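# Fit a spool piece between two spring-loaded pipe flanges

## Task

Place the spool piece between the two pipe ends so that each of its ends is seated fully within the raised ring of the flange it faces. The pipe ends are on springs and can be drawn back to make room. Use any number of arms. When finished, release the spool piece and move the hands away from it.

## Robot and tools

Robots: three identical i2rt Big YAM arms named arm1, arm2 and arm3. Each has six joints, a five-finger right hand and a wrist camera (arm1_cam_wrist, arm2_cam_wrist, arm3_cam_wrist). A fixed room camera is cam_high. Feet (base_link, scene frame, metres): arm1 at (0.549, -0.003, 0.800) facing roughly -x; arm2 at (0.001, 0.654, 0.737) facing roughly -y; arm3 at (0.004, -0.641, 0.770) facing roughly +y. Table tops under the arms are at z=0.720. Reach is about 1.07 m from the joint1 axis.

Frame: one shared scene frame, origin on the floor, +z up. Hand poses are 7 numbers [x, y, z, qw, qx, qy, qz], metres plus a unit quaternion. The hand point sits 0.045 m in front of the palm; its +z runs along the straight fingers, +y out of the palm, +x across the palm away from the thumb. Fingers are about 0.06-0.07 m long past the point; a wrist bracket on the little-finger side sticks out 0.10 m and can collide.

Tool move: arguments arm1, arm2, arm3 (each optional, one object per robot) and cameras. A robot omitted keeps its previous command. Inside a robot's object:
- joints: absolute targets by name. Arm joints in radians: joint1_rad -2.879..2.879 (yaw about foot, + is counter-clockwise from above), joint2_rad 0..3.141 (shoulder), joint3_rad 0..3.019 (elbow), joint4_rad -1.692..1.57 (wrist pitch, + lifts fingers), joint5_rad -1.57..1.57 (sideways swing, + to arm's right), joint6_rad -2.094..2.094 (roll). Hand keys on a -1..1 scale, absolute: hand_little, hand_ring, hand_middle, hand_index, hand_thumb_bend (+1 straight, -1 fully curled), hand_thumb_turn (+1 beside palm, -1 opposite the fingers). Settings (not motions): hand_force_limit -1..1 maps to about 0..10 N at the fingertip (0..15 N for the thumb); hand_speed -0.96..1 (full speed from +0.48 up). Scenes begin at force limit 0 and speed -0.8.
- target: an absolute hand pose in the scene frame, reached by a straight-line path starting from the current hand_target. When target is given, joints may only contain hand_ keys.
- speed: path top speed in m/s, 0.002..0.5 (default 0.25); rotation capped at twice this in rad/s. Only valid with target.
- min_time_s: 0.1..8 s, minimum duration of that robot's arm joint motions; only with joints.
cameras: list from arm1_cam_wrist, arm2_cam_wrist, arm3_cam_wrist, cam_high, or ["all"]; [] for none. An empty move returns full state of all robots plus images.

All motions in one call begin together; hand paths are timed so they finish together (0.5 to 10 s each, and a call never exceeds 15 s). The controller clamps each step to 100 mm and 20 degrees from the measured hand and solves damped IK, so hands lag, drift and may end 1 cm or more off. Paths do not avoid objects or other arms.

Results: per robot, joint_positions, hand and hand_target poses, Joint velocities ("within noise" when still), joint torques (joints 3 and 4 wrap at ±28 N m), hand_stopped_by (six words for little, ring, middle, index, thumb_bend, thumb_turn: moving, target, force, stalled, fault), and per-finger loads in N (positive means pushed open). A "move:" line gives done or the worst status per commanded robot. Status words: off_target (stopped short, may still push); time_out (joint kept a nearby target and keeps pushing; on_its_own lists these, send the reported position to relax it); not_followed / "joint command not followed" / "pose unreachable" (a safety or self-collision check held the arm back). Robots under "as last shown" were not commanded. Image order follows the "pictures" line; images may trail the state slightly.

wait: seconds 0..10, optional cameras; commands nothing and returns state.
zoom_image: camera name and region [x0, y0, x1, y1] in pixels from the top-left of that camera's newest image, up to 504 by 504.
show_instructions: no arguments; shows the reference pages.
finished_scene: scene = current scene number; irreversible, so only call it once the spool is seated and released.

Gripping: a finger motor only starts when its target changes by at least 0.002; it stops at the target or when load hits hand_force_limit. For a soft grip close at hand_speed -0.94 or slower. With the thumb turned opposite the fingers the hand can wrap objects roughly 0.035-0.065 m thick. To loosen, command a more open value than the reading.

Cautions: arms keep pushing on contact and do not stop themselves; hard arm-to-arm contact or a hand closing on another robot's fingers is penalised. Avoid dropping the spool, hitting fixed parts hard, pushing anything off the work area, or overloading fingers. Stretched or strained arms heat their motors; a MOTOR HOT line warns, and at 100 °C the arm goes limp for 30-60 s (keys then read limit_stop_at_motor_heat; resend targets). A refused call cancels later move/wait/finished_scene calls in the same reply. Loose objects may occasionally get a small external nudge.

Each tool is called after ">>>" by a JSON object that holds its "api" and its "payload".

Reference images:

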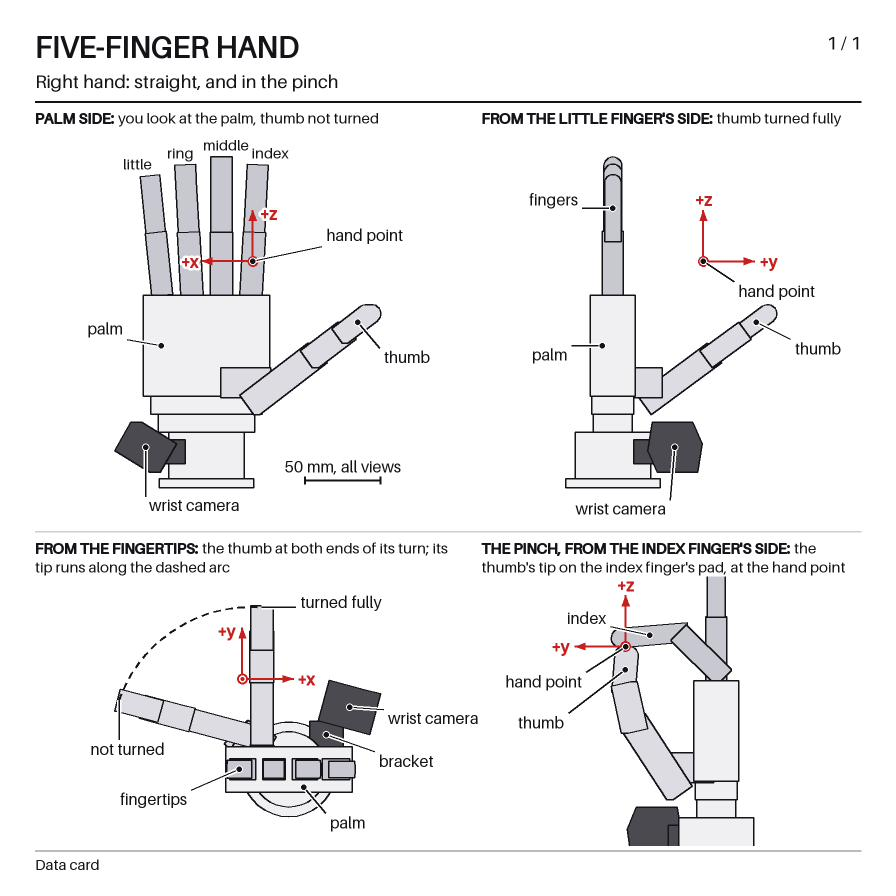

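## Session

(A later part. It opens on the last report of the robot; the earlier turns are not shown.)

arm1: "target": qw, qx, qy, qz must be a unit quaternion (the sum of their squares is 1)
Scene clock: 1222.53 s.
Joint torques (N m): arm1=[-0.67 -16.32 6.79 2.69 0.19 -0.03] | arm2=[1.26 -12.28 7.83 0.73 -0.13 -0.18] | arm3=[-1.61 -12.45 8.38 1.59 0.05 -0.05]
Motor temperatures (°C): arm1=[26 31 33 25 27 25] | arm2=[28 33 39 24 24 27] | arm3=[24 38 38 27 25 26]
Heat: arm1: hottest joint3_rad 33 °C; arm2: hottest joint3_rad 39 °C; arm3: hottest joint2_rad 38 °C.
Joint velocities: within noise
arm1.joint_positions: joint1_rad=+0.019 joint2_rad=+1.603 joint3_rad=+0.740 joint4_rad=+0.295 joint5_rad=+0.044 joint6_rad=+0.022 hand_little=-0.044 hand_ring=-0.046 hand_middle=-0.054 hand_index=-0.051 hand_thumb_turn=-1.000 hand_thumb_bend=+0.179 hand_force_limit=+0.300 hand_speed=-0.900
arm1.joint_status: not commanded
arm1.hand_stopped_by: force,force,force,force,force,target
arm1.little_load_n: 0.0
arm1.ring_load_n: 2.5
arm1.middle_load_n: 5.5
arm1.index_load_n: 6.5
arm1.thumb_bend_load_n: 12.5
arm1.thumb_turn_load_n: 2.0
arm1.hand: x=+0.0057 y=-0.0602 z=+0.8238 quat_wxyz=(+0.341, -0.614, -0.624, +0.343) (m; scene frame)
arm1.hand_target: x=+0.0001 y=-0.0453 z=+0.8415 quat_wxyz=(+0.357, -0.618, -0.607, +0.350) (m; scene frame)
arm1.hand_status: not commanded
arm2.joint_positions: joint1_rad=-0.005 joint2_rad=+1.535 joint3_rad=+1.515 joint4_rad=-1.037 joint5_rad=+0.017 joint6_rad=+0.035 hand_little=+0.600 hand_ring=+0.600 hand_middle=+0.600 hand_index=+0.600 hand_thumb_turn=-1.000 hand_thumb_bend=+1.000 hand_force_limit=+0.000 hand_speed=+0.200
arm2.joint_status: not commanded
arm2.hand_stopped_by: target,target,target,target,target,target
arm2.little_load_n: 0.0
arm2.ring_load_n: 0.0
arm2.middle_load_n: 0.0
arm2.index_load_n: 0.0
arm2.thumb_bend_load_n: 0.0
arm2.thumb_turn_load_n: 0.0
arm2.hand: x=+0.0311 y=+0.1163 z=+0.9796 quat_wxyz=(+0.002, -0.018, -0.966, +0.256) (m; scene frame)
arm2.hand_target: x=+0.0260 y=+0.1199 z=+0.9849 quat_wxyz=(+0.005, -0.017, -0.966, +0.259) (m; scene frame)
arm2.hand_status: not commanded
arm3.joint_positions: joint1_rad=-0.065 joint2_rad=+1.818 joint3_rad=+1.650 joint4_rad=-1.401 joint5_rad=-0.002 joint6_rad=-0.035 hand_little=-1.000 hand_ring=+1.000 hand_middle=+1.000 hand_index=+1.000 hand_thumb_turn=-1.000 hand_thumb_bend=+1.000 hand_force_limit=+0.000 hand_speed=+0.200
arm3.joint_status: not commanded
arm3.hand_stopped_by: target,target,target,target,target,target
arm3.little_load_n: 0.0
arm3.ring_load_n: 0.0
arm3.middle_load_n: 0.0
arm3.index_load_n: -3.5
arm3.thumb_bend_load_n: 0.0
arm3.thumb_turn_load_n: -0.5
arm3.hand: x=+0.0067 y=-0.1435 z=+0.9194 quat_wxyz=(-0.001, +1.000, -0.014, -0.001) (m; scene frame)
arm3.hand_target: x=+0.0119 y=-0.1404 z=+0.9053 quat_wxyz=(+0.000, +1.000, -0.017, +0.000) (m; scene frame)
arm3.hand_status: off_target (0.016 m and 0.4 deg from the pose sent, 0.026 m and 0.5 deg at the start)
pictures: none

>>> {"api": "move", "payload": {"arm3": {"target":[0.014,-0.142,0.875,0,-0.9999,0.0174,0],"speed":0.06}, "arm1": {"target":[0.0,-0.045,0.8415,0.4094,-0.5844,-0.6351,0.2958],"speed":0.05}, "cameras": ["arm3_cam_wrist","arm1_cam_wrist"]}}

Scene clock: 1231.20 s.
Joint torques (N m): arm1=[0.85 -17.26 7.35 2.18 1.53 -0.76] | arm2=[1.2 -12.28 7.83 0.73 -0.13 -0.17] | arm3=[-0.85 -13.51 9.66 0.55 -0.01 -0.01]
Motor temperatures (°C): arm1=[26 31 33 25 27 25] | arm2=[28 33 39 24 24 27] | arm3=[23 38 37 27 25 26]
Heat: arm1: hottest joint3_rad 33 °C; arm2: hottest joint3_rad 39 °C; arm3: hottest joint2_rad 38 °C.
move: arm1 off_target; arm3 not_followed
Joint velocities: within noise
arm1.joint_positions: joint1_rad=+0.060 joint2_rad=+1.611 joint3_rad=+0.740 joint4_rad=+0.300 joint5_rad=+0.153 joint6_rad=-0.034 hand_little=-0.043 hand_ring=-0.046 hand_middle=-0.054 hand_index=-0.052 hand_thumb_turn=-1.000 hand_thumb_bend=+0.176 hand_force_limit=+0.300 hand_speed=-0.900
arm1.joint_status: not commanded
arm1.hand_stopped_by: force,force,force,force,force,target
arm1.little_load_n: 9.5
arm1.ring_load_n: 5.0
arm1.middle_load_n: 0.0
arm1.index_load_n: 0.5
arm1.thumb_bend_load_n: 1.0
arm1.thumb_turn_load_n: 0.5
arm1.hand: x=+0.0060 y=-0.0580 z=+0.8186 quat_wxyz=(+0.376, -0.602, -0.635, +0.306) (m; scene frame)
arm1.hand_target: x=+0.0001 y=-0.0452 z=+0.8411 quat_wxyz=(+0.409, -0.585, -0.635, +0.296) (m; scene frame)
arm1.hand_status: off_target (0.027 m and 4.4 deg from the pose sent, 0.024 m and 10.2 deg at the start)
arm2.joint_positions: joint1_rad=-0.005 joint2_rad=+1.535 joint3_rad=+1.515 joint4_rad=-1.037 joint5_rad=+0.017 joint6_rad=+0.035 hand_little=+0.600 hand_ring=+0.600 hand_middle=+0.600 hand_index=+0.600 hand_thumb_turn=-1.000 hand_thumb_bend=+1.000 hand_force_limit=+0.000 hand_speed=+0.200
arm2.joint_status: not commanded
arm2.hand_stopped_by: target,target,target,target,target,target
arm2.little_load_n: 0.0
arm2.ring_load_n: 0.0
arm2.middle_load_n: 0.0
arm2.index_load_n: 0.0
arm2.thumb_bend_load_n: 0.0
arm2.thumb_turn_load_n: 0.0
arm2.hand: x=+0.0311 y=+0.1163 z=+0.9796 quat_wxyz=(+0.002, -0.018, -0.966, +0.256) (m; scene frame)
arm2.hand_target: x=+0.0260 y=+0.1199 z=+0.9849 quat_wxyz=(+0.005, -0.017, -0.966, +0.259) (m; scene frame)
arm2.hand_status: not commanded
arm3.joint_positions: joint1_rad=-0.065 joint2_rad=+1.796 joint3_rad=+1.620 joint4_rad=-1.368 joint5_rad=-0.005 joint6_rad=-0.038 hand_little=-1.000 hand_ring=+1.000 hand_middle=+1.000 hand_index=+1.000 hand_thumb_turn=-1.000 hand_thumb_bend=+1.000 hand_force_limit=+0.000 hand_speed=+0.200
arm3.joint_status: not commanded
arm3.hand_stopped_by: target,target,target,target,target,target
arm3.little_load_n: 0.0
arm3.ring_load_n: 0.0
arm3.middle_load_n: 0.0
arm3.index_load_n: -1.5
arm3.thumb_bend_load_n: 0.0
arm3.thumb_turn_load_n: 0.0
arm3.hand: x=+0.0061 y=-0.1453 z=+0.9185 quat_wxyz=(-0.014, +1.000, -0.013, -0.002) (m; scene frame)
arm3.hand_target: x=+0.0061 y=-0.1452 z=+0.9176 quat_wxyz=(-0.013, +1.000, -0.013, -0.002) (m; scene frame)
arm3.hand_status: not_followed (0.044 m and 1.7 deg from the pose sent, 0.045 m and 0.4 deg at the start)
pictures: arm1_cam_wrist, arm3_cam_wrist
led back after a hold (arm1 arm): the arm was led back toward your command in small steps, so it may still be short of it.
led back after a hold (arm3 arm): the arm was led back toward your command in small steps, so it may still be short of it.
pose unreachable (arm1 arm): on one or more control steps of this call this arm could not follow its commanded pose, so it was not sent that pose on those steps. It may still have moved: this result reports where it is.
cause: moving toward the commanded pose would bring a part of the arm too close to another arm (the arm3 arm, along the way the arms are being sent, or toward where that arm still pushes).
pose unreachable (arm3 arm): on one or more control steps of this call this arm could not follow its commanded pose, so it was not sent that pose on those steps. On the call's last step it was still not sent that pose. It may still have moved: this result reports where it is.
cause: moving toward the commanded pose would bring a part of the arm too close to another arm (the arm1 arm, along the way the arms are being sent, or toward where that arm still pushes).
Images, in order (width x height): arm1_cam_wrist 672x504, arm3_cam_wrist 672x504.

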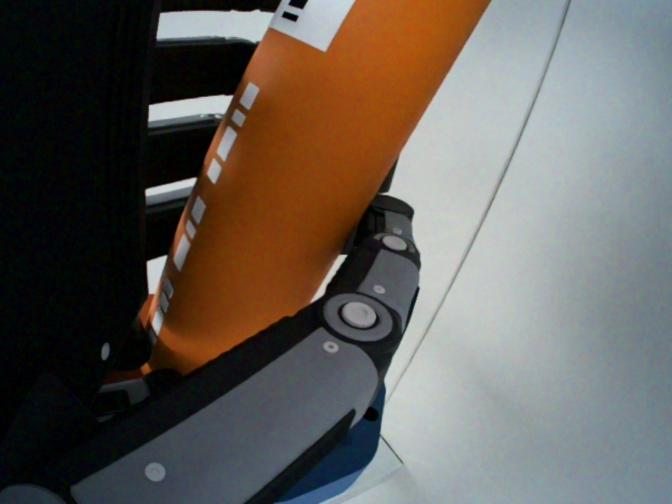

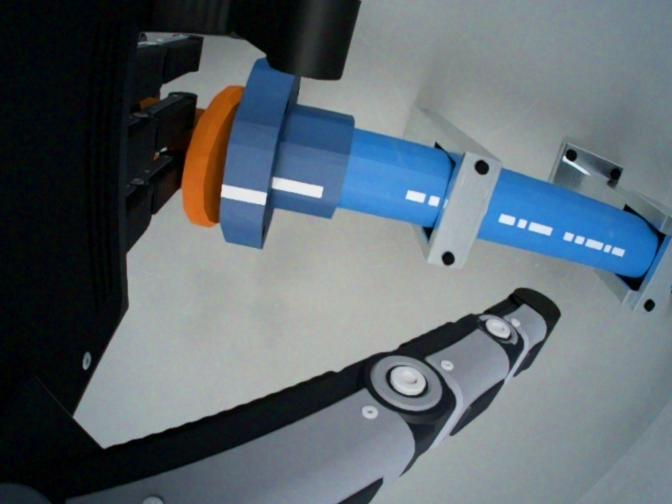

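>>> {"api": "move", "payload": {"arm3": {"target":[-0.008,-0.150,0.965,0,-0.9999,0.0174,0],"speed":0.12,"joints":{"hand_middle":-1}}, "arm1": {"joints":{"hand_speed":-0.5,"hand_little":0.06,"hand_ring":0.06,"hand_middle":0.06,"hand_index":0.06,"hand_thumb_bend":0.25}}}}

>>> {"api": "move", "payload": {"arm1": {"target":[0.0,-0.045,0.8415,0.3153,-0.6466,-0.5759,0.3885],"speed":0.08}, "cameras": ["arm3_cam_wrist","arm1_cam_wrist","cam_high"]}}

Scene clock: 1257.70 s.
Joint torques (N m): arm1=[0.67 -16.15 7.39 2.32 0.39 -0.34] | arm2=[1.26 -12.28 7.83 0.73 -0.13 -0.17] | arm3=[0.15 -14.27 13.49 0.03 -0.07 0.08]
Motor temperatures (°C): arm1=[26 31 33 25 29 25] | arm2=[28 33 39 24 24 27] | arm3=[23 38 37 27 25 26]
Heat: arm1: hottest joint3_rad 33 °C; arm2: hottest joint3_rad 39 °C; arm3: hottest joint2_rad 38 °C.
move: arm1 done; arm3 off_target
Joint velocities: within noise
arm1.joint_positions: joint1_rad=+0.061 joint2_rad=+1.600 joint3_rad=+0.740 joint4_rad=+0.296 joint5_rad=+0.182 joint6_rad=-0.070 hand_little=+0.060 hand_ring=+0.060 hand_middle=+0.060 hand_index=+0.060 hand_thumb_turn=-1.000 hand_thumb_bend=+0.251 hand_force_limit=+0.300 hand_speed=-0.500
arm1.joint_status: all done
arm1.hand_stopped_by: target,target,target,target,target,target
arm1.little_load_n: 0.5
arm1.ring_load_n: 0.0
arm1.middle_load_n: 0.0
arm1.index_load_n: 0.0
arm1.thumb_bend_load_n: 1.5
arm1.thumb_turn_load_n: 1.5
arm1.hand: x=+0.0058 y=-0.0504 z=+0.8230 quat_wxyz=(+0.392, -0.594, -0.639, +0.292) (m; scene frame)
arm1.hand_target: x=+0.0001 y=-0.0452 z=+0.8412 quat_wxyz=(+0.409, -0.585, -0.635, +0.296) (m; scene frame)
arm1.hand_status: not commanded
arm2: as last shown
arm2.little_load_n: 0.5
arm3.joint_positions: joint1_rad=-0.052 joint2_rad=+1.793 joint3_rad=+1.675 joint4_rad=-1.499 joint5_rad=+0.001 joint6_rad=-0.011 hand_little=-1.000 hand_ring=+1.000 hand_middle=+0.905 hand_index=+1.000 hand_thumb_turn=-1.000 hand_thumb_bend=+1.000 hand_force_limit=+0.000 hand_speed=+0.200
arm3.joint_status: hand_middle off_target (ended at +0.905, target -1.000)
arm3.hand_stopped_by: target,target,force,target,target,target
arm3.little_load_n: 0.0
arm3.ring_load_n: 0.0
arm3.middle_load_n: 0.0
arm3.index_load_n: -0.5
arm3.thumb_bend_load_n: 0.0
arm3.thumb_turn_load_n: 0.0
arm3.hand: x=-0.0015 y=-0.1617 z=+0.9449 quat_wxyz=(+0.023, +1.000, -0.020, +0.000) (m; scene frame)
arm3.hand_target: x=-0.0079 y=-0.1510 z=+0.9649 quat_wxyz=(+0.000, +1.000, -0.018, +0.000) (m; scene frame)
arm3.hand_status: off_target (0.024 m and 2.7 deg from the pose sent, 0.049 m and 1.7 deg at the start)
pictures: none

Scene clock: 1260.33 s.
Joint torques (N m): arm1=[-0.21 -14.86 6.65 3.33 -0.2 0.11] | arm2=[1.26 -12.28 7.83 0.73 -0.13 -0.18] | arm3=[0.15 -14.21 13.64 0.09 -0.08 0.09]
Motor temperatures (°C): arm1=[26 31 33 25 29 25] | arm2=[28 33 39 24 24 27] | arm3=[23 38 38 27 25 26]
Heat: arm1: hottest joint3_rad 33 °C; arm2: hottest joint3_rad 39 °C; arm3: hottest joint2_rad 38 °C.
move: arm1 off_target
Joint velocities: within noise
arm1.joint_positions: joint1_rad=-0.035 joint2_rad=+1.598 joint3_rad=+0.736 joint4_rad=+0.296 joint5_rad=-0.043 joint6_rad=+0.117 hand_little=+0.060 hand_ring=+0.060 hand_middle=+0.060 hand_index=+0.060 hand_thumb_turn=-1.000 hand_thumb_bend=+0.251 hand_force_limit=+0.300 hand_speed=-0.500
arm1.joint_status: not commanded
arm1.hand_stopped_by: target,target,target,target,target,target
arm1.little_load_n: 0.0
arm1.ring_load_n: 0.0
arm1.middle_load_n: 0.0
arm1.index_load_n: 1.0
arm1.thumb_bend_load_n: 0.5
arm1.thumb_turn_load_n: 0.0
arm1.hand: x=+0.0060 y=-0.0535 z=+0.8287 quat_wxyz=(+0.305, -0.645, -0.592, +0.375) (m; scene frame)
arm1.hand_target: x=+0.0001 y=-0.0451 z=+0.8415 quat_wxyz=(+0.315, -0.646, -0.576, +0.388) (m; scene frame)
arm1.hand_status: off_target (0.016 m and 2.7 deg from the pose sent, 0.020 m and 17.0 deg at the start)
arm2, arm3: as last shown
arm2.little_load_n: 0.0
arm3.index_load_n: 0.0
arm3.thumb_bend_load_n: -0.5
pictures: arm1_cam_wrist, arm3_cam_wrist, cam_high
Images, in order (width x height): arm1_cam_wrist 672x504, arm3_cam_wrist 672x504, cam_high 672x504.

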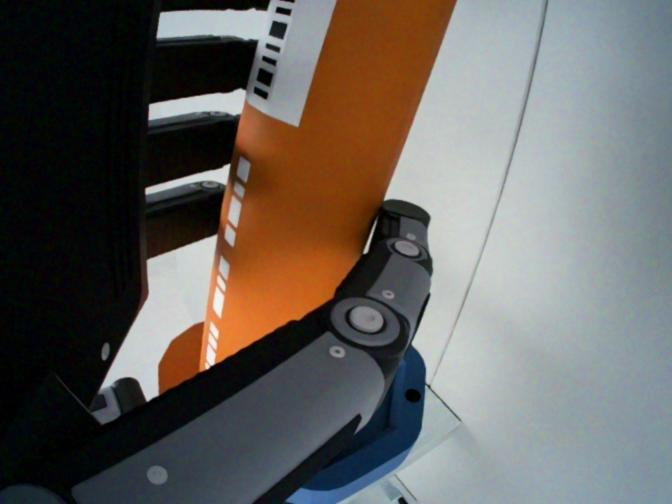

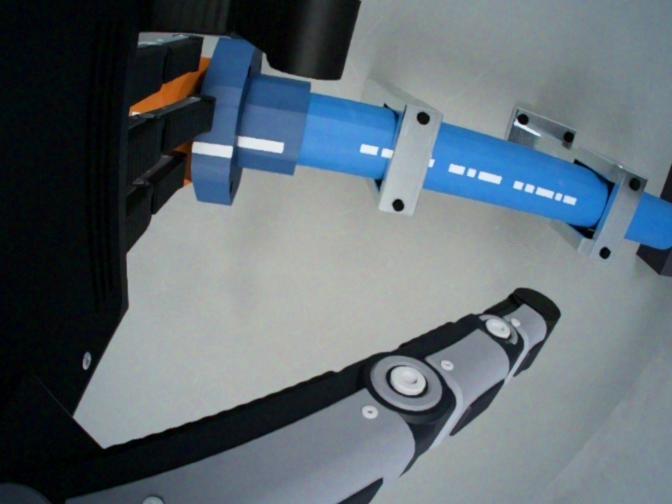

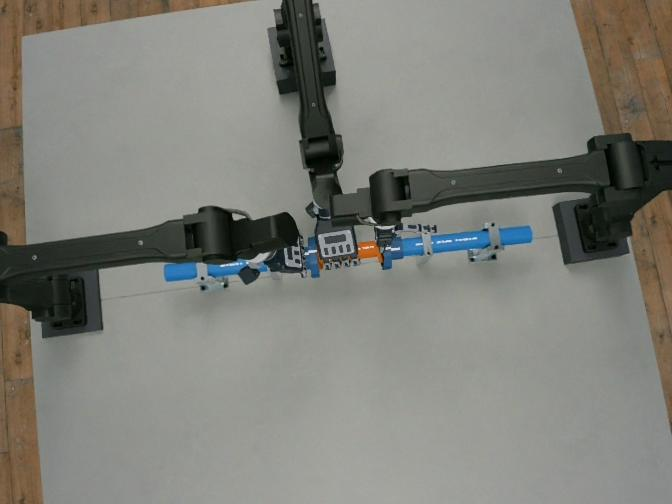

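>>> {"api": "zoom_image", "payload": {"camera": "cam_high", "region": [260, 190, 440, 310]}}

>>> {"api": "zoom_image", "payload": {"camera": "arm1_cam_wrist", "region": [80, 260, 480, 504]}}

Scaled by 2.800.

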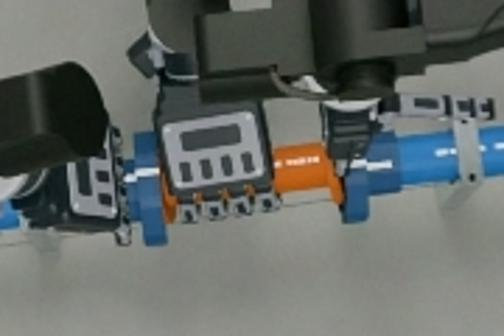

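Scaled by 1.260 from the camera's 672x504 image, which has a finer 960x720 frame.

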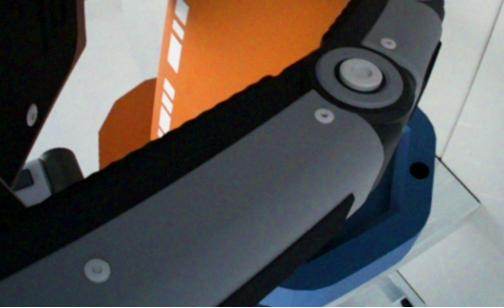

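>>> {"api": "move", "payload": {"arm1": {"target":[0.0,-0.060,0.8415,0.3153,-0.6466,-0.5759,0.3885],"speed":0.08}}}

>>> {"api": "move", "payload": {"arm1": {"joints":{"hand_force_limit":0.5,"hand_speed":-0.9,"hand_little":-0.93,"hand_ring":-0.93,"hand_middle":-0.93,"hand_index":-0.93,"hand_thumb_bend":-0.93}}, "arm3": {"joints":{"hand_middle":-0.99,"hand_force_limit":0.6,"hand_speed":0.0}}, "cameras": ["arm3_cam_wrist","arm1_cam_wrist","cam_high"]}}

Scene clock: 1270.00 s.
Joint torques (N m): arm1=[2.2 -14.92 6.82 3.33 0.15 0.03] | arm2=[1.26 -12.22 7.83 0.72 -0.13 -0.17] | arm3=[0.03 -14.33 13.67 0.02 -0.09 0.07]
Motor temperatures (°C): arm1=[26 31 33 25 28 25] | arm2=[28 33 39 24 24 27] | arm3=[23 39 39 27 25 26]
Heat: arm1: hottest joint3_rad 33 °C; arm2: hottest joint3_rad 39 °C; arm3: hottest joint2_rad 39 °C.
move: arm1 off_target
Joint velocities: within noise
arm1.joint_positions: joint1_rad=-0.032 joint2_rad=+1.598 joint3_rad=+0.734 joint4_rad=+0.296 joint5_rad=-0.021 joint6_rad=+0.142 hand_little=+0.060 hand_ring=+0.060 hand_middle=+0.060 hand_index=+0.060 hand_thumb_turn=-1.000 hand_thumb_bend=+0.251 hand_force_limit=+0.300 hand_speed=-0.500
arm1.joint_status: not commanded
arm1.hand_stopped_by: target,target,target,target,target,target
arm1.little_load_n: 0.0
arm1.ring_load_n: 0.0
arm1.middle_load_n: 0.0
arm1.index_load_n: 0.0
arm1.thumb_bend_load_n: 1.0
arm1.thumb_turn_load_n: 0.5
arm1.hand: x=+0.0057 y=-0.0519 z=+0.8282 quat_wxyz=(+0.307, -0.655, -0.581, +0.372) (m; scene frame)
arm1.hand_target: x=+0.0003 y=-0.0600 z=+0.8414 quat_wxyz=(+0.315, -0.647, -0.576, +0.389) (m; scene frame)
arm1.hand_status: off_target (0.017 m and 2.4 deg from the pose sent, 0.016 m and 2.7 deg at the start)
arm2, arm3: as last shown
arm3.little_load_n: 0.5
arm3.middle_load_n: 0.5
arm3.thumb_bend_load_n: 0.0
pictures: none

Scene clock: 1274.97 s.
Joint torques (N m): arm1=[2.14 -15.97 6.76 2.54 -0.01 0.02] | arm2=[1.26 -12.28 7.83 0.72 -0.13 -0.17] | arm3=[0.15 -14.33 13.63 -0.03 -0.07 0.08]
Motor temperatures (°C): arm1=[26 30 33 25 28 25] | arm2=[28 33 39 24 24 27] | arm3=[23 40 40 27 25 26]
Heat: arm1: hottest joint3_rad 33 °C; arm2: hottest joint3_rad 39 °C; arm3: hottest joint2_rad 40 °C.
move: arm1 off_target; arm3 done
Joint velocities: within noise
arm1.joint_positions: joint1_rad=-0.031 joint2_rad=+1.610 joint3_rad=+0.734 joint4_rad=+0.317 joint5_rad=-0.017 joint6_rad=+0.143 hand_little=-0.086 hand_ring=-0.068 hand_middle=-0.085 hand_index=-0.076 hand_thumb_turn=-1.000 hand_thumb_bend=+0.234 hand_force_limit=+0.500 hand_speed=-0.900
arm1.joint_status: hand_little off_target (ended at -0.086, target -0.930); hand_ring off_target (ended at -0.068, target -0.930); hand_middle off_target (ended at -0.085, target -0.930); hand_index off_target (ended at -0.076, target -0.930); hand_thumb_bend off_target (ended at +0.234, target -0.930); the others done
arm1.hand_stopped_by: force,force,force,force,force,target
arm1.little_load_n: 7.5
arm1.ring_load_n: 2.0
arm1.middle_load_n: 9.0
arm1.index_load_n: 5.5
arm1.thumb_bend_load_n: 20.5
arm1.thumb_turn_load_n: 4.0
arm1.hand: x=+0.0028 y=-0.0520 z=+0.8261 quat_wxyz=(+0.310, -0.654, -0.579, +0.375) (m; scene frame)
arm1.hand_target: x=+0.0003 y=-0.0600 z=+0.8414 quat_wxyz=(+0.315, -0.647, -0.576, +0.389) (m; scene frame)
arm1.hand_status: not commanded
arm2: as last shown
arm2.thumb_turn_load_n: 0.5
arm3.joint_positions: joint1_rad=-0.052 joint2_rad=+1.793 joint3_rad=+1.675 joint4_rad=-1.499 joint5_rad=+0.001 joint6_rad=-0.011 hand_little=-1.000 hand_ring=+1.000 hand_middle=-0.990 hand_index=+1.000 hand_thumb_turn=-1.000 hand_thumb_bend=+1.000 hand_force_limit=+0.600 hand_speed=+0.000
arm3.joint_status: all done
arm3.hand_stopped_by: target,target,target,target,target,target
arm3.little_load_n: 0.0
arm3.ring_load_n: 0.0
arm3.middle_load_n: 0.0
arm3.index_load_n: 0.0
arm3.thumb_bend_load_n: 0.0
arm3.thumb_turn_load_n: 0.0
arm3.hand: x=-0.0015 y=-0.1617 z=+0.9449 quat_wxyz=(+0.023, +1.000, -0.020, +0.000) (m; scene frame)
arm3.hand_target: x=-0.0079 y=-0.1510 z=+0.9649 quat_wxyz=(+0.000, +1.000, -0.018, +0.000) (m; scene frame)
arm3.hand_status: not commanded
pictures: arm1_cam_wrist, arm3_cam_wrist, cam_high
Images, in order (width x height): arm1_cam_wrist 672x504, arm3_cam_wrist 672x504, cam_high 672x504.

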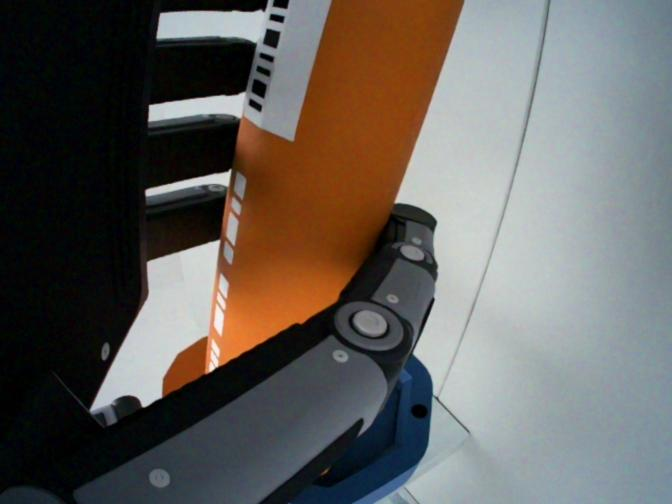

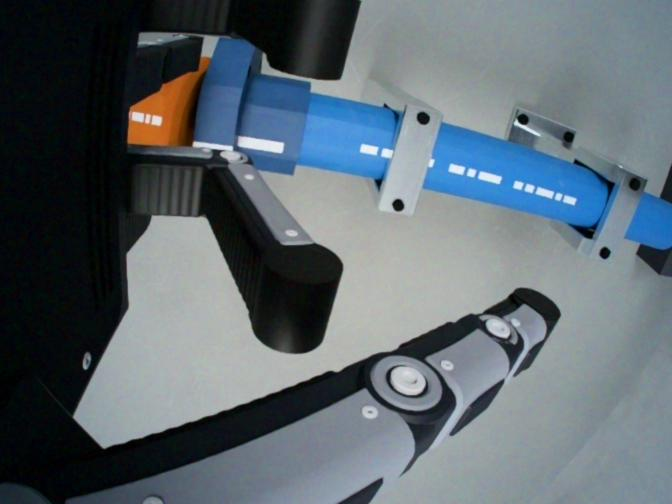

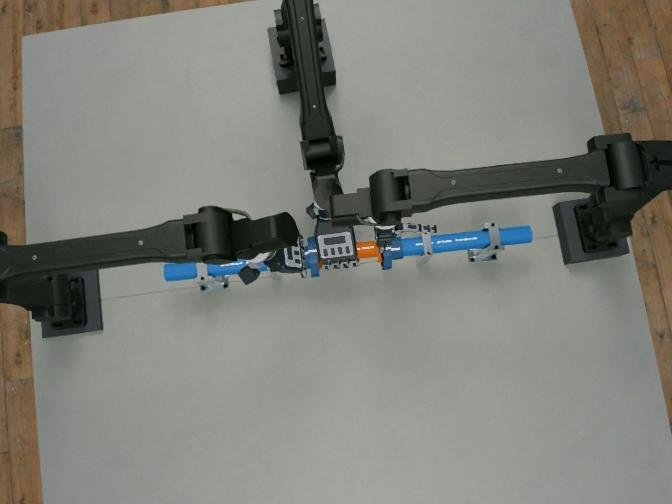

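>>> {"api": "move", "payload": {"arm3": {"target":[-0.016,-0.148,0.938,0,-0.9999,0.0174,0],"speed":0.08}, "cameras": ["arm3_cam_wrist","arm1_cam_wrist","cam_high"]}}

>>> {"api": "zoom_image", "payload": {"camera": "arm3_cam_wrist", "region": [120, 20, 320, 220]}}

>>> {"api": "zoom_image", "payload": {"camera": "arm1_cam_wrist", "region": [80, 260, 480, 504]}}

Scene clock: 1283.43 s.
Joint torques (N m): arm1=[2.14 -15.91 6.78 2.52 -0.02 0.01] | arm2=[1.2 -12.28 7.83 0.72 -0.13 -0.17] | arm3=[0.03 -13.22 9.74 0.95 -0.05 0.08]
Motor temperatures (°C): arm1=[26 30 33 25 28 25] | arm2=[28 33 39 24 24 27] | arm3=[23 40 41 27 25 26]
Heat: arm1: hottest joint3_rad 33 °C; arm2: hottest joint3_rad 39 °C; arm3: hottest joint3_rad 41 °C.
move: arm3 done
Joint velocities: within noise
arm1, arm2: as last shown
arm1.index_load_n: 6.0
arm1.thumb_bend_load_n: 20.0
arm2.thumb_turn_load_n: 0.0
arm3.joint_positions: joint1_rad=-0.037 joint2_rad=+1.793 joint3_rad=+1.668 joint4_rad=-1.455 joint5_rad=+0.000 joint6_rad=+0.003 hand_little=-1.000 hand_ring=+1.000 hand_middle=-0.990 hand_index=+1.000 hand_thumb_turn=-1.000 hand_thumb_bend=+1.000 hand_force_limit=+0.600 hand_speed=+0.000
arm3.joint_status: not commanded
arm3.hand_stopped_by: target,target,target,target,target,target
arm3.little_load_n: 0.0
arm3.ring_load_n: 0.0
arm3.middle_load_n: 0.0
arm3.index_load_n: 0.0
arm3.thumb_bend_load_n: 0.0
arm3.thumb_turn_load_n: 0.0
arm3.hand: x=-0.0091 y=-0.1519 z=+0.9398 quat_wxyz=(+0.005, +1.000, -0.020, +0.000) (m; scene frame)
arm3.hand_target: x=-0.0160 y=-0.1480 z=+0.9381 quat_wxyz=(+0.000, +1.000, -0.017, +0.000) (m; scene frame)
arm3.hand_status: done (0.008 m and 0.6 deg from the pose sent, 0.021 m and 2.7 deg at the start)
pictures: arm1_cam_wrist, arm3_cam_wrist, cam_high
Images, in order (width x height): arm1_cam_wrist 672x504, arm3_cam_wrist 672x504, cam_high 672x504.

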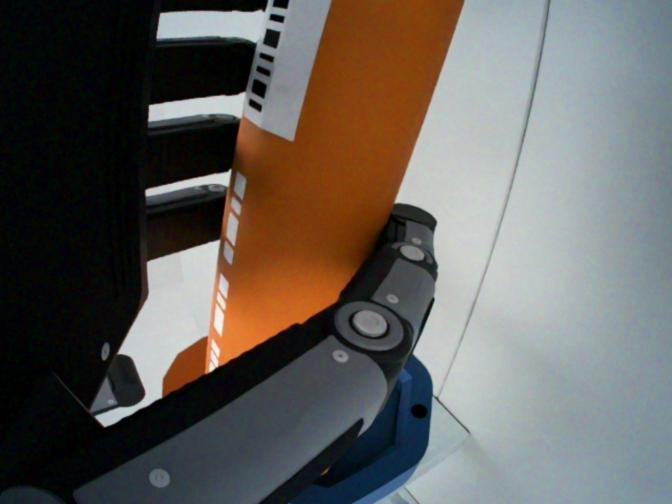

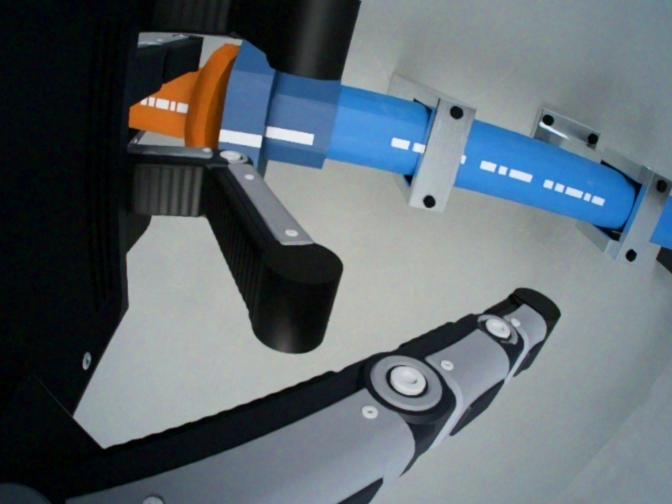

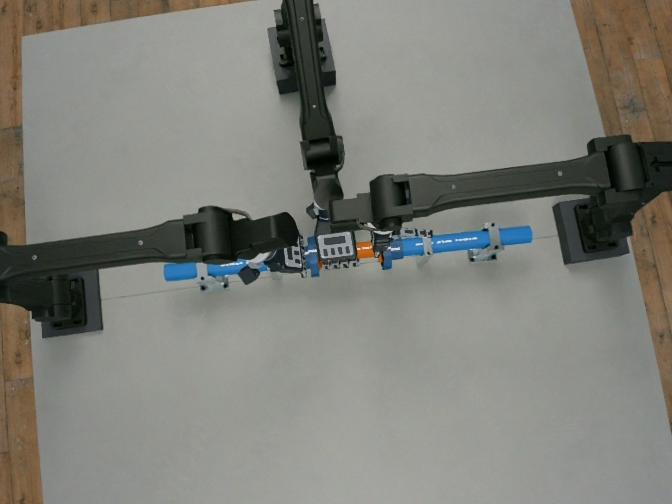

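Scaled by 2.520 from the camera's 672x504 image, which has a finer 960x720 frame.

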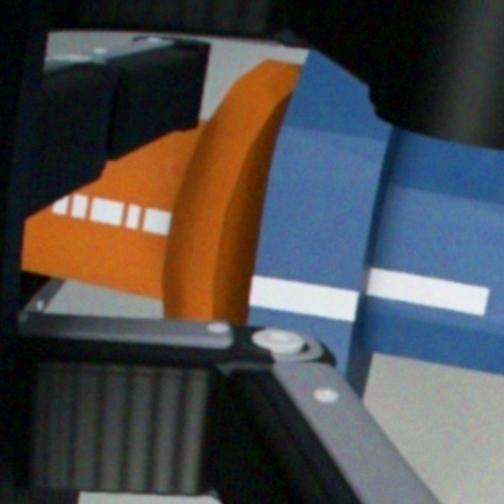

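Scaled by 1.260 from the camera's 672x504 image, which has a finer 960x720 frame.

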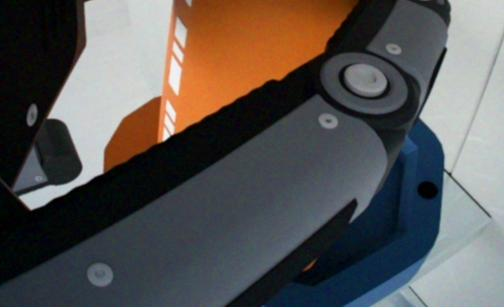

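>>> {"api": "move", "payload": {"arm3": {"target":[-0.018,-0.164,0.945,0,-0.9999,0.0174,0],"speed":0.08}, "cameras": ["arm3_cam_wrist"]}}

>>> {"api": "zoom_image", "payload": {"camera": "arm3_cam_wrist", "region": [120, 20, 320, 220]}}

Scene clock: 1288.17 s.
Joint torques (N m): arm1=[2.26 -15.97 6.75 2.51 0 0.02] | arm2=[1.2 -12.22 7.83 0.73 -0.13 -0.17] | arm3=[0.21 -14.21 9.58 0.76 -0.01 0.06]
Motor temperatures (°C): arm1=[26 30 33 25 28 25] | arm2=[28 33 39 24 24 27] | arm3=[23 40 40 27 25 26]
Heat: arm1: hottest joint3_rad 33 °C; arm2: hottest joint3_rad 39 °C; arm3: hottest joint2_rad 40 °C.
move: arm3 off_target
Joint velocities: within noise
arm1, arm2: as last shown
arm1.little_load_n: 8.0
arm1.hand_target: x=+0.0003 y=-0.0600 z=+0.8414 quat_wxyz=(+0.315, -0.647, -0.576, +0.388) (m; scene frame)
arm3.joint_positions: joint1_rad=-0.036 joint2_rad=+1.775 joint3_rad=+1.624 joint4_rad=-1.452 joint5_rad=-0.001 joint6_rad=+0.007 hand_little=-1.000 hand_ring=+1.000 hand_middle=-0.990 hand_index=+1.000 hand_thumb_turn=-1.000 hand_thumb_bend=+1.000 hand_force_limit=+0.600 hand_speed=+0.000
arm3.joint_status: not commanded
arm3.hand_stopped_by: target,target,target,target,target,target
arm3.little_load_n: 0.0
arm3.ring_load_n: 0.0
arm3.middle_load_n: 0.5
arm3.index_load_n: 0.0
arm3.thumb_bend_load_n: 0.0
arm3.thumb_turn_load_n: 0.0
arm3.hand: x=-0.0108 y=-0.1656 z=+0.9343 quat_wxyz=(+0.016, +1.000, -0.021, +0.000) (m; scene frame)
arm3.hand_target: x=-0.0180 y=-0.1641 z=+0.9449 quat_wxyz=(+0.000, +1.000, -0.017, +0.000) (m; scene frame)
arm3.hand_status: off_target (0.013 m and 1.9 deg from the pose sent, 0.016 m and 0.6 deg at the start)
pictures: arm3_cam_wrist
Images, in order (width x height): arm3_cam_wrist 672x504.

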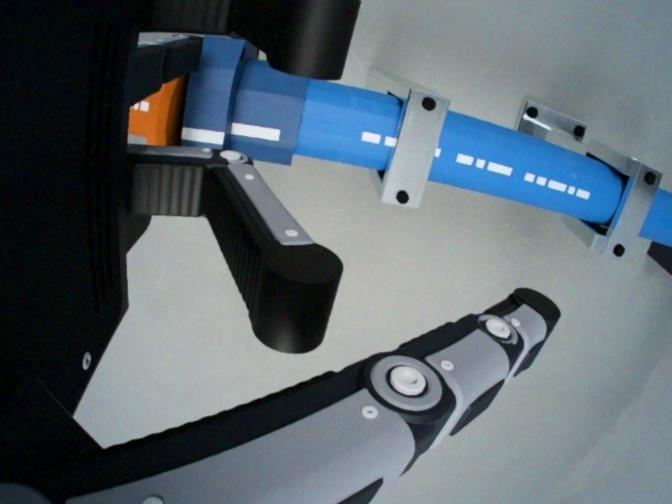

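Scaled by 2.520 from the camera's 672x504 image, which has a finer 960x720 frame.

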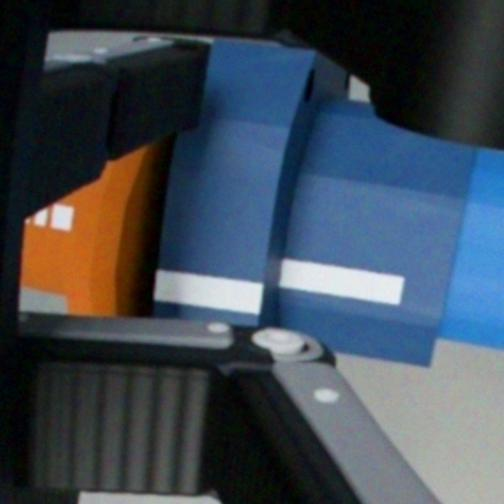

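>>> {"api": "move", "payload": {"arm3": {"target":[-0.018,-0.190,0.936,-0.035,-0.9992,0.0174,0.0006],"speed":0.06}, "cameras": ["arm3_cam_wrist","arm1_cam_wrist","cam_high"]}}

>>> {"api": "zoom_image", "payload": {"camera": "arm1_cam_wrist", "region": [80, 260, 480, 504]}}

Scene clock: 1292.77 s.
Joint torques (N m): arm1=[2.26 -15.97 6.78 2.47 0 0.02] | arm2=[1.26 -12.28 7.83 0.72 -0.13 -0.17] | arm3=[0.03 -13.86 8.58 -0.21 -0.02 0.05]
Motor temperatures (°C): arm1=[26 30 33 25 27 25] | arm2=[28 33 39 24 24 27] | arm3=[23 40 39 27 25 26]
Heat: arm1: hottest joint3_rad 33 °C; arm2: hottest joint3_rad 39 °C; arm3: hottest joint2_rad 40 °C.
move: arm3 off_target
Joint velocities: within noise
arm1, arm2: as last shown
arm3.joint_positions: joint1_rad=-0.036 joint2_rad=+1.749 joint3_rad=+1.580 joint4_rad=-1.457 joint5_rad=-0.001 joint6_rad=+0.008 hand_little=-1.000 hand_ring=+1.000 hand_middle=-0.990 hand_index=+1.000 hand_thumb_turn=-1.000 hand_thumb_bend=+1.000 hand_force_limit=+0.600 hand_speed=+0.000
arm3.joint_status: not commanded
arm3.hand_stopped_by: target,target,target,target,target,target
arm3.little_load_n: 0.0
arm3.ring_load_n: 0.0
arm3.middle_load_n: 0.5
arm3.index_load_n: 0.5
arm3.thumb_bend_load_n: 0.0
arm3.thumb_turn_load_n: 0.0
arm3.hand: x=-0.0115 y=-0.1820 z=+0.9327 quat_wxyz=(+0.028, +0.999, -0.021, -0.001) (m; scene frame)
arm3.hand_target: x=-0.0179 y=-0.1899 z=+0.9360 quat_wxyz=(+0.035, +0.999, -0.017, -0.001) (m; scene frame)
arm3.hand_status: off_target (0.011 m and 1.0 deg from the pose sent, 0.026 m and 2.2 deg at the start)
pictures: arm1_cam_wrist, arm3_cam_wrist, cam_high
Images, in order (width x height): arm1_cam_wrist 672x504, arm3_cam_wrist 672x504, cam_high 672x504.

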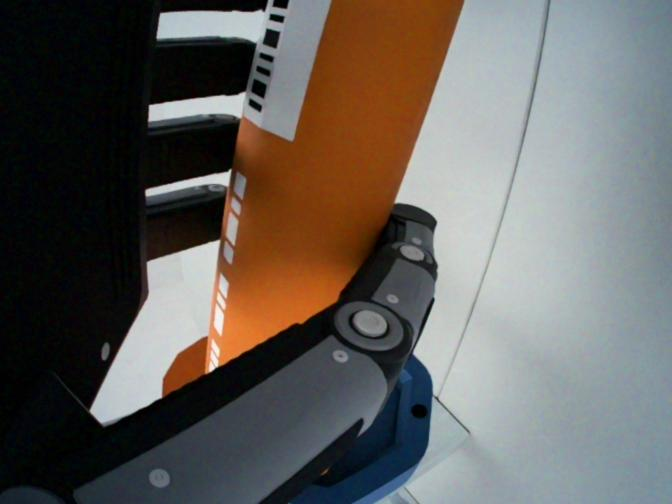

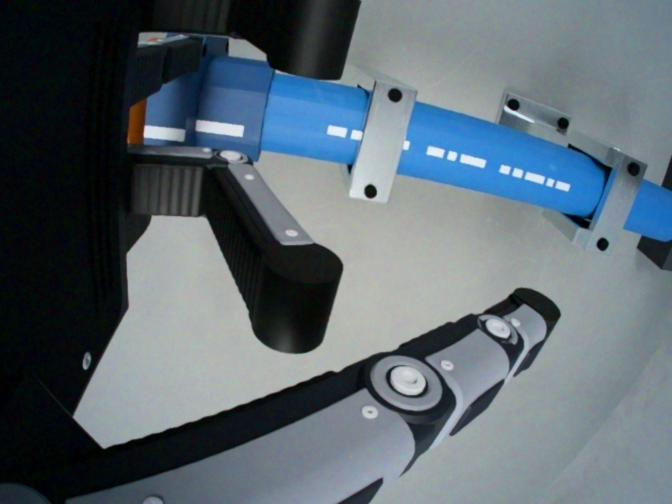

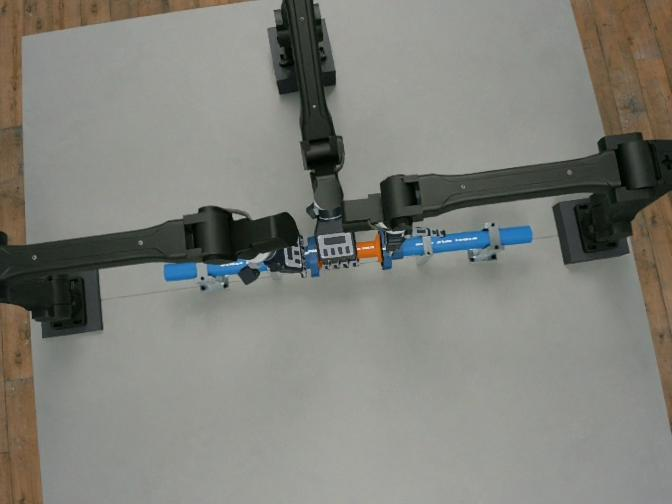

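Scaled by 1.260 from the camera's 672x504 image, which has a finer 960x720 frame.

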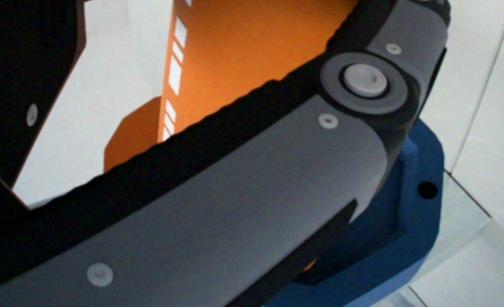

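>>> {"api": "move", "payload": {"arm3": {"target":[-0.012,-0.240,0.98,-0.035,-0.9992,0.0174,0.0006],"speed":0.2}}}

>>> {"api": "move", "payload": {"arm2": {"target":[0.026,0.068,0.935,0.0045,-0.0168,-0.9658,0.2588],"speed":0.15}, "cameras": ["arm2_cam_wrist","cam_high"]}}

>>> {"api": "zoom_image", "payload": {"camera": "cam_high", "region": [260, 190, 440, 310]}}

Scene clock: 1303.73 s.
Joint torques (N m): arm1=[2.2 -15.85 6.78 2.5 0 0.02] | arm2=[1.2 -12.22 7.83 0.73 -0.13 -0.17] | arm3=[-0.91 -11.34 9.8 -0.02 0.03 -0.09]
Motor temperatures (°C): arm1=[26 30 33 25 27 25] | arm2=[28 33 39 24 24 27] | arm3=[23 40 38 27 25 26]
Heat: arm1: hottest joint3_rad 33 °C; arm2: hottest joint3_rad 39 °C; arm3: hottest joint2_rad 40 °C.
move: arm3 done
Joint velocities: within noise
arm1: as last shown
arm1.little_load_n: 7.5
arm2.joint_positions: joint1_rad=-0.005 joint2_rad=+1.535 joint3_rad=+1.515 joint4_rad=-1.037 joint5_rad=+0.017 joint6_rad=+0.035 hand_little=+0.600 hand_ring=+0.600 hand_middle=+0.600 hand_index=+0.600 hand_thumb_turn=-1.000 hand_thumb_bend=+1.000 hand_force_limit=+0.000 hand_speed=+0.200
arm2.joint_status: not commanded
arm2.hand_stopped_by: target,target,target,target,target,target
arm2.little_load_n: 0.0
arm2.ring_load_n: 0.0
arm2.middle_load_n: 0.0
arm2.index_load_n: 0.0
arm2.thumb_bend_load_n: 0.0
arm2.thumb_turn_load_n: 0.0
arm2.hand: x=+0.0311 y=+0.1163 z=+0.9796 quat_wxyz=(+0.002, -0.018, -0.966, +0.256) (m; scene frame)
arm2.hand_target: x=+0.0260 y=+0.1199 z=+0.9849 quat_wxyz=(+0.005, -0.017, -0.966, +0.259) (m; scene frame)
arm2.hand_status: not commanded
arm3.joint_positions: joint1_rad=-0.036 joint2_rad=+1.595 joint3_rad=+1.499 joint4_rad=-1.539 joint5_rad=-0.001 joint6_rad=+0.007 hand_little=-1.000 hand_ring=+1.000 hand_middle=-0.990 hand_index=+1.000 hand_thumb_turn=-1.000 hand_thumb_bend=+1.000 hand_force_limit=+0.600 hand_speed=+0.000
arm3.joint_status: not commanded
arm3.hand_stopped_by: target,target,target,target,target,target
arm3.little_load_n: 0.0
arm3.ring_load_n: 0.0
arm3.middle_load_n: 0.0
arm3.index_load_n: 0.0
arm3.thumb_bend_load_n: 0.0
arm3.thumb_turn_load_n: 0.0
arm3.hand: x=-0.0134 y=-0.2378 z=+0.9777 quat_wxyz=(+0.032, +0.999, -0.021, -0.001) (m; scene frame)
arm3.hand_target: x=-0.0120 y=-0.2400 z=+0.9800 quat_wxyz=(+0.035, +0.999, -0.017, -0.001) (m; scene frame)
arm3.hand_status: done (0.003 m and 0.5 deg from the pose sent, 0.075 m and 0.9 deg at the start)
pictures: none

Scene clock: 1304.87 s.
Joint torques (N m): arm1=[1.96 -16.15 6.75 2.58 -0.19 0.11] | arm2=[1.26 -10.81 10.4 2.19 -0.12 -0.04] | arm3=[-1.2 -10.99 9.8 -0.02 0.04 -0.1]
Motor temperatures (°C): arm1=[26 30 33 25 27 25] | arm2=[28 33 39 24 24 27] | arm3=[23 39 38 27 25 26]
Heat: arm1: hottest joint3_rad 33 °C; arm2: hottest joint3_rad 39 °C; arm3: hottest joint2_rad 39 °C.
move: arm2 off_target
Joint velocities: within noise
arm1, arm3: as last shown
arm1.joint_positions: joint1_rad=-0.028 joint2_rad=+1.610 joint3_rad=+0.734 joint4_rad=+0.317 joint5_rad=-0.012 joint6_rad=+0.135 hand_little=-0.086 hand_ring=-0.068 hand_middle=-0.085 hand_index=-0.076 hand_thumb_turn=-1.000 hand_thumb_bend=+0.234 hand_force_limit=+0.500 hand_speed=-0.900
arm1.little_load_n: 7.0
arm1.ring_load_n: 1.5
arm1.middle_load_n: 8.0
arm1.index_load_n: 4.5
arm1.thumb_bend_load_n: 15.5
arm1.thumb_turn_load_n: 3.5
arm1.hand: x=+0.0029 y=-0.0521 z=+0.8256 quat_wxyz=(+0.313, -0.652, -0.582, +0.373) (m; scene frame)
arm1.hand_target: x=+0.0002 y=-0.0599 z=+0.8414 quat_wxyz=(+0.315, -0.647, -0.576, +0.388) (m; scene frame)
arm2.joint_positions: joint1_rad=-0.005 joint2_rad=+1.642 joint3_rad=+1.515 joint4_rad=-0.970 joint5_rad=+0.017 joint6_rad=+0.019 hand_little=+0.600 hand_ring=+0.600 hand_middle=+0.600 hand_index=+0.599 hand_thumb_turn=-1.000 hand_thumb_bend=+1.000 hand_force_limit=+0.000 hand_speed=+0.200
arm2.joint_status: not commanded
arm2.hand_stopped_by: target,target,target,target,target,target
arm2.little_load_n: 0.0
arm2.ring_load_n: 0.0
arm2.middle_load_n: 0.0
arm2.index_load_n: -3.5
arm2.thumb_bend_load_n: 0.0
arm2.thumb_turn_load_n: 0.0
arm2.hand: x=+0.0305 y=+0.0899 z=+0.9274 quat_wxyz=(+0.004, -0.010, -0.972, +0.236) (m; scene frame)
arm2.hand_target: x=+0.0258 y=+0.0691 z=+0.9353 quat_wxyz=(+0.005, -0.017, -0.966, +0.259) (m; scene frame)
arm2.hand_status: off_target (0.024 m and 2.8 deg from the pose sent, 0.066 m and 0.4 deg at the start)
arm3.hand_target: x=-0.0120 y=-0.2399 z=+0.9800 quat_wxyz=(+0.035, +0.999, -0.017, -0.001) (m; scene frame)
pictures: arm2_cam_wrist, cam_high
Images, in order (width x height): arm2_cam_wrist 672x504, cam_high 672x504.

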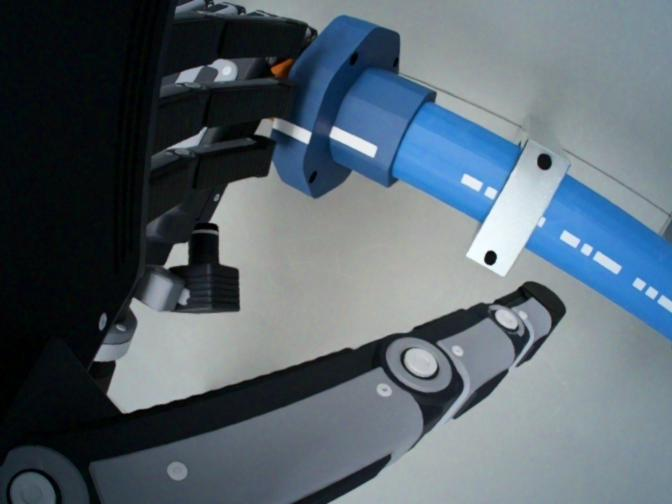

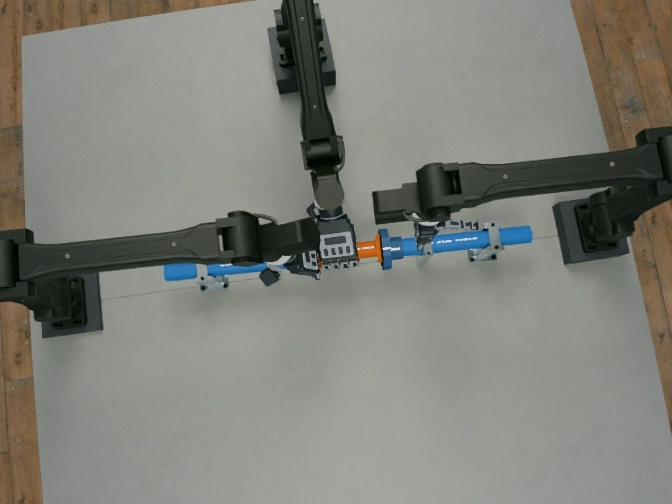

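Scaled by 2.800.

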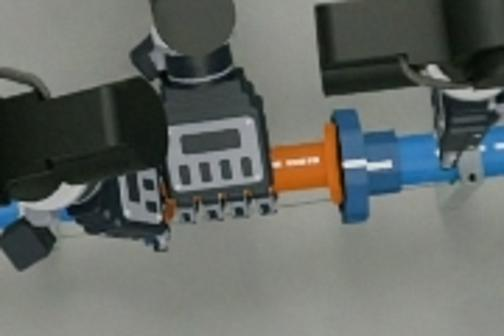

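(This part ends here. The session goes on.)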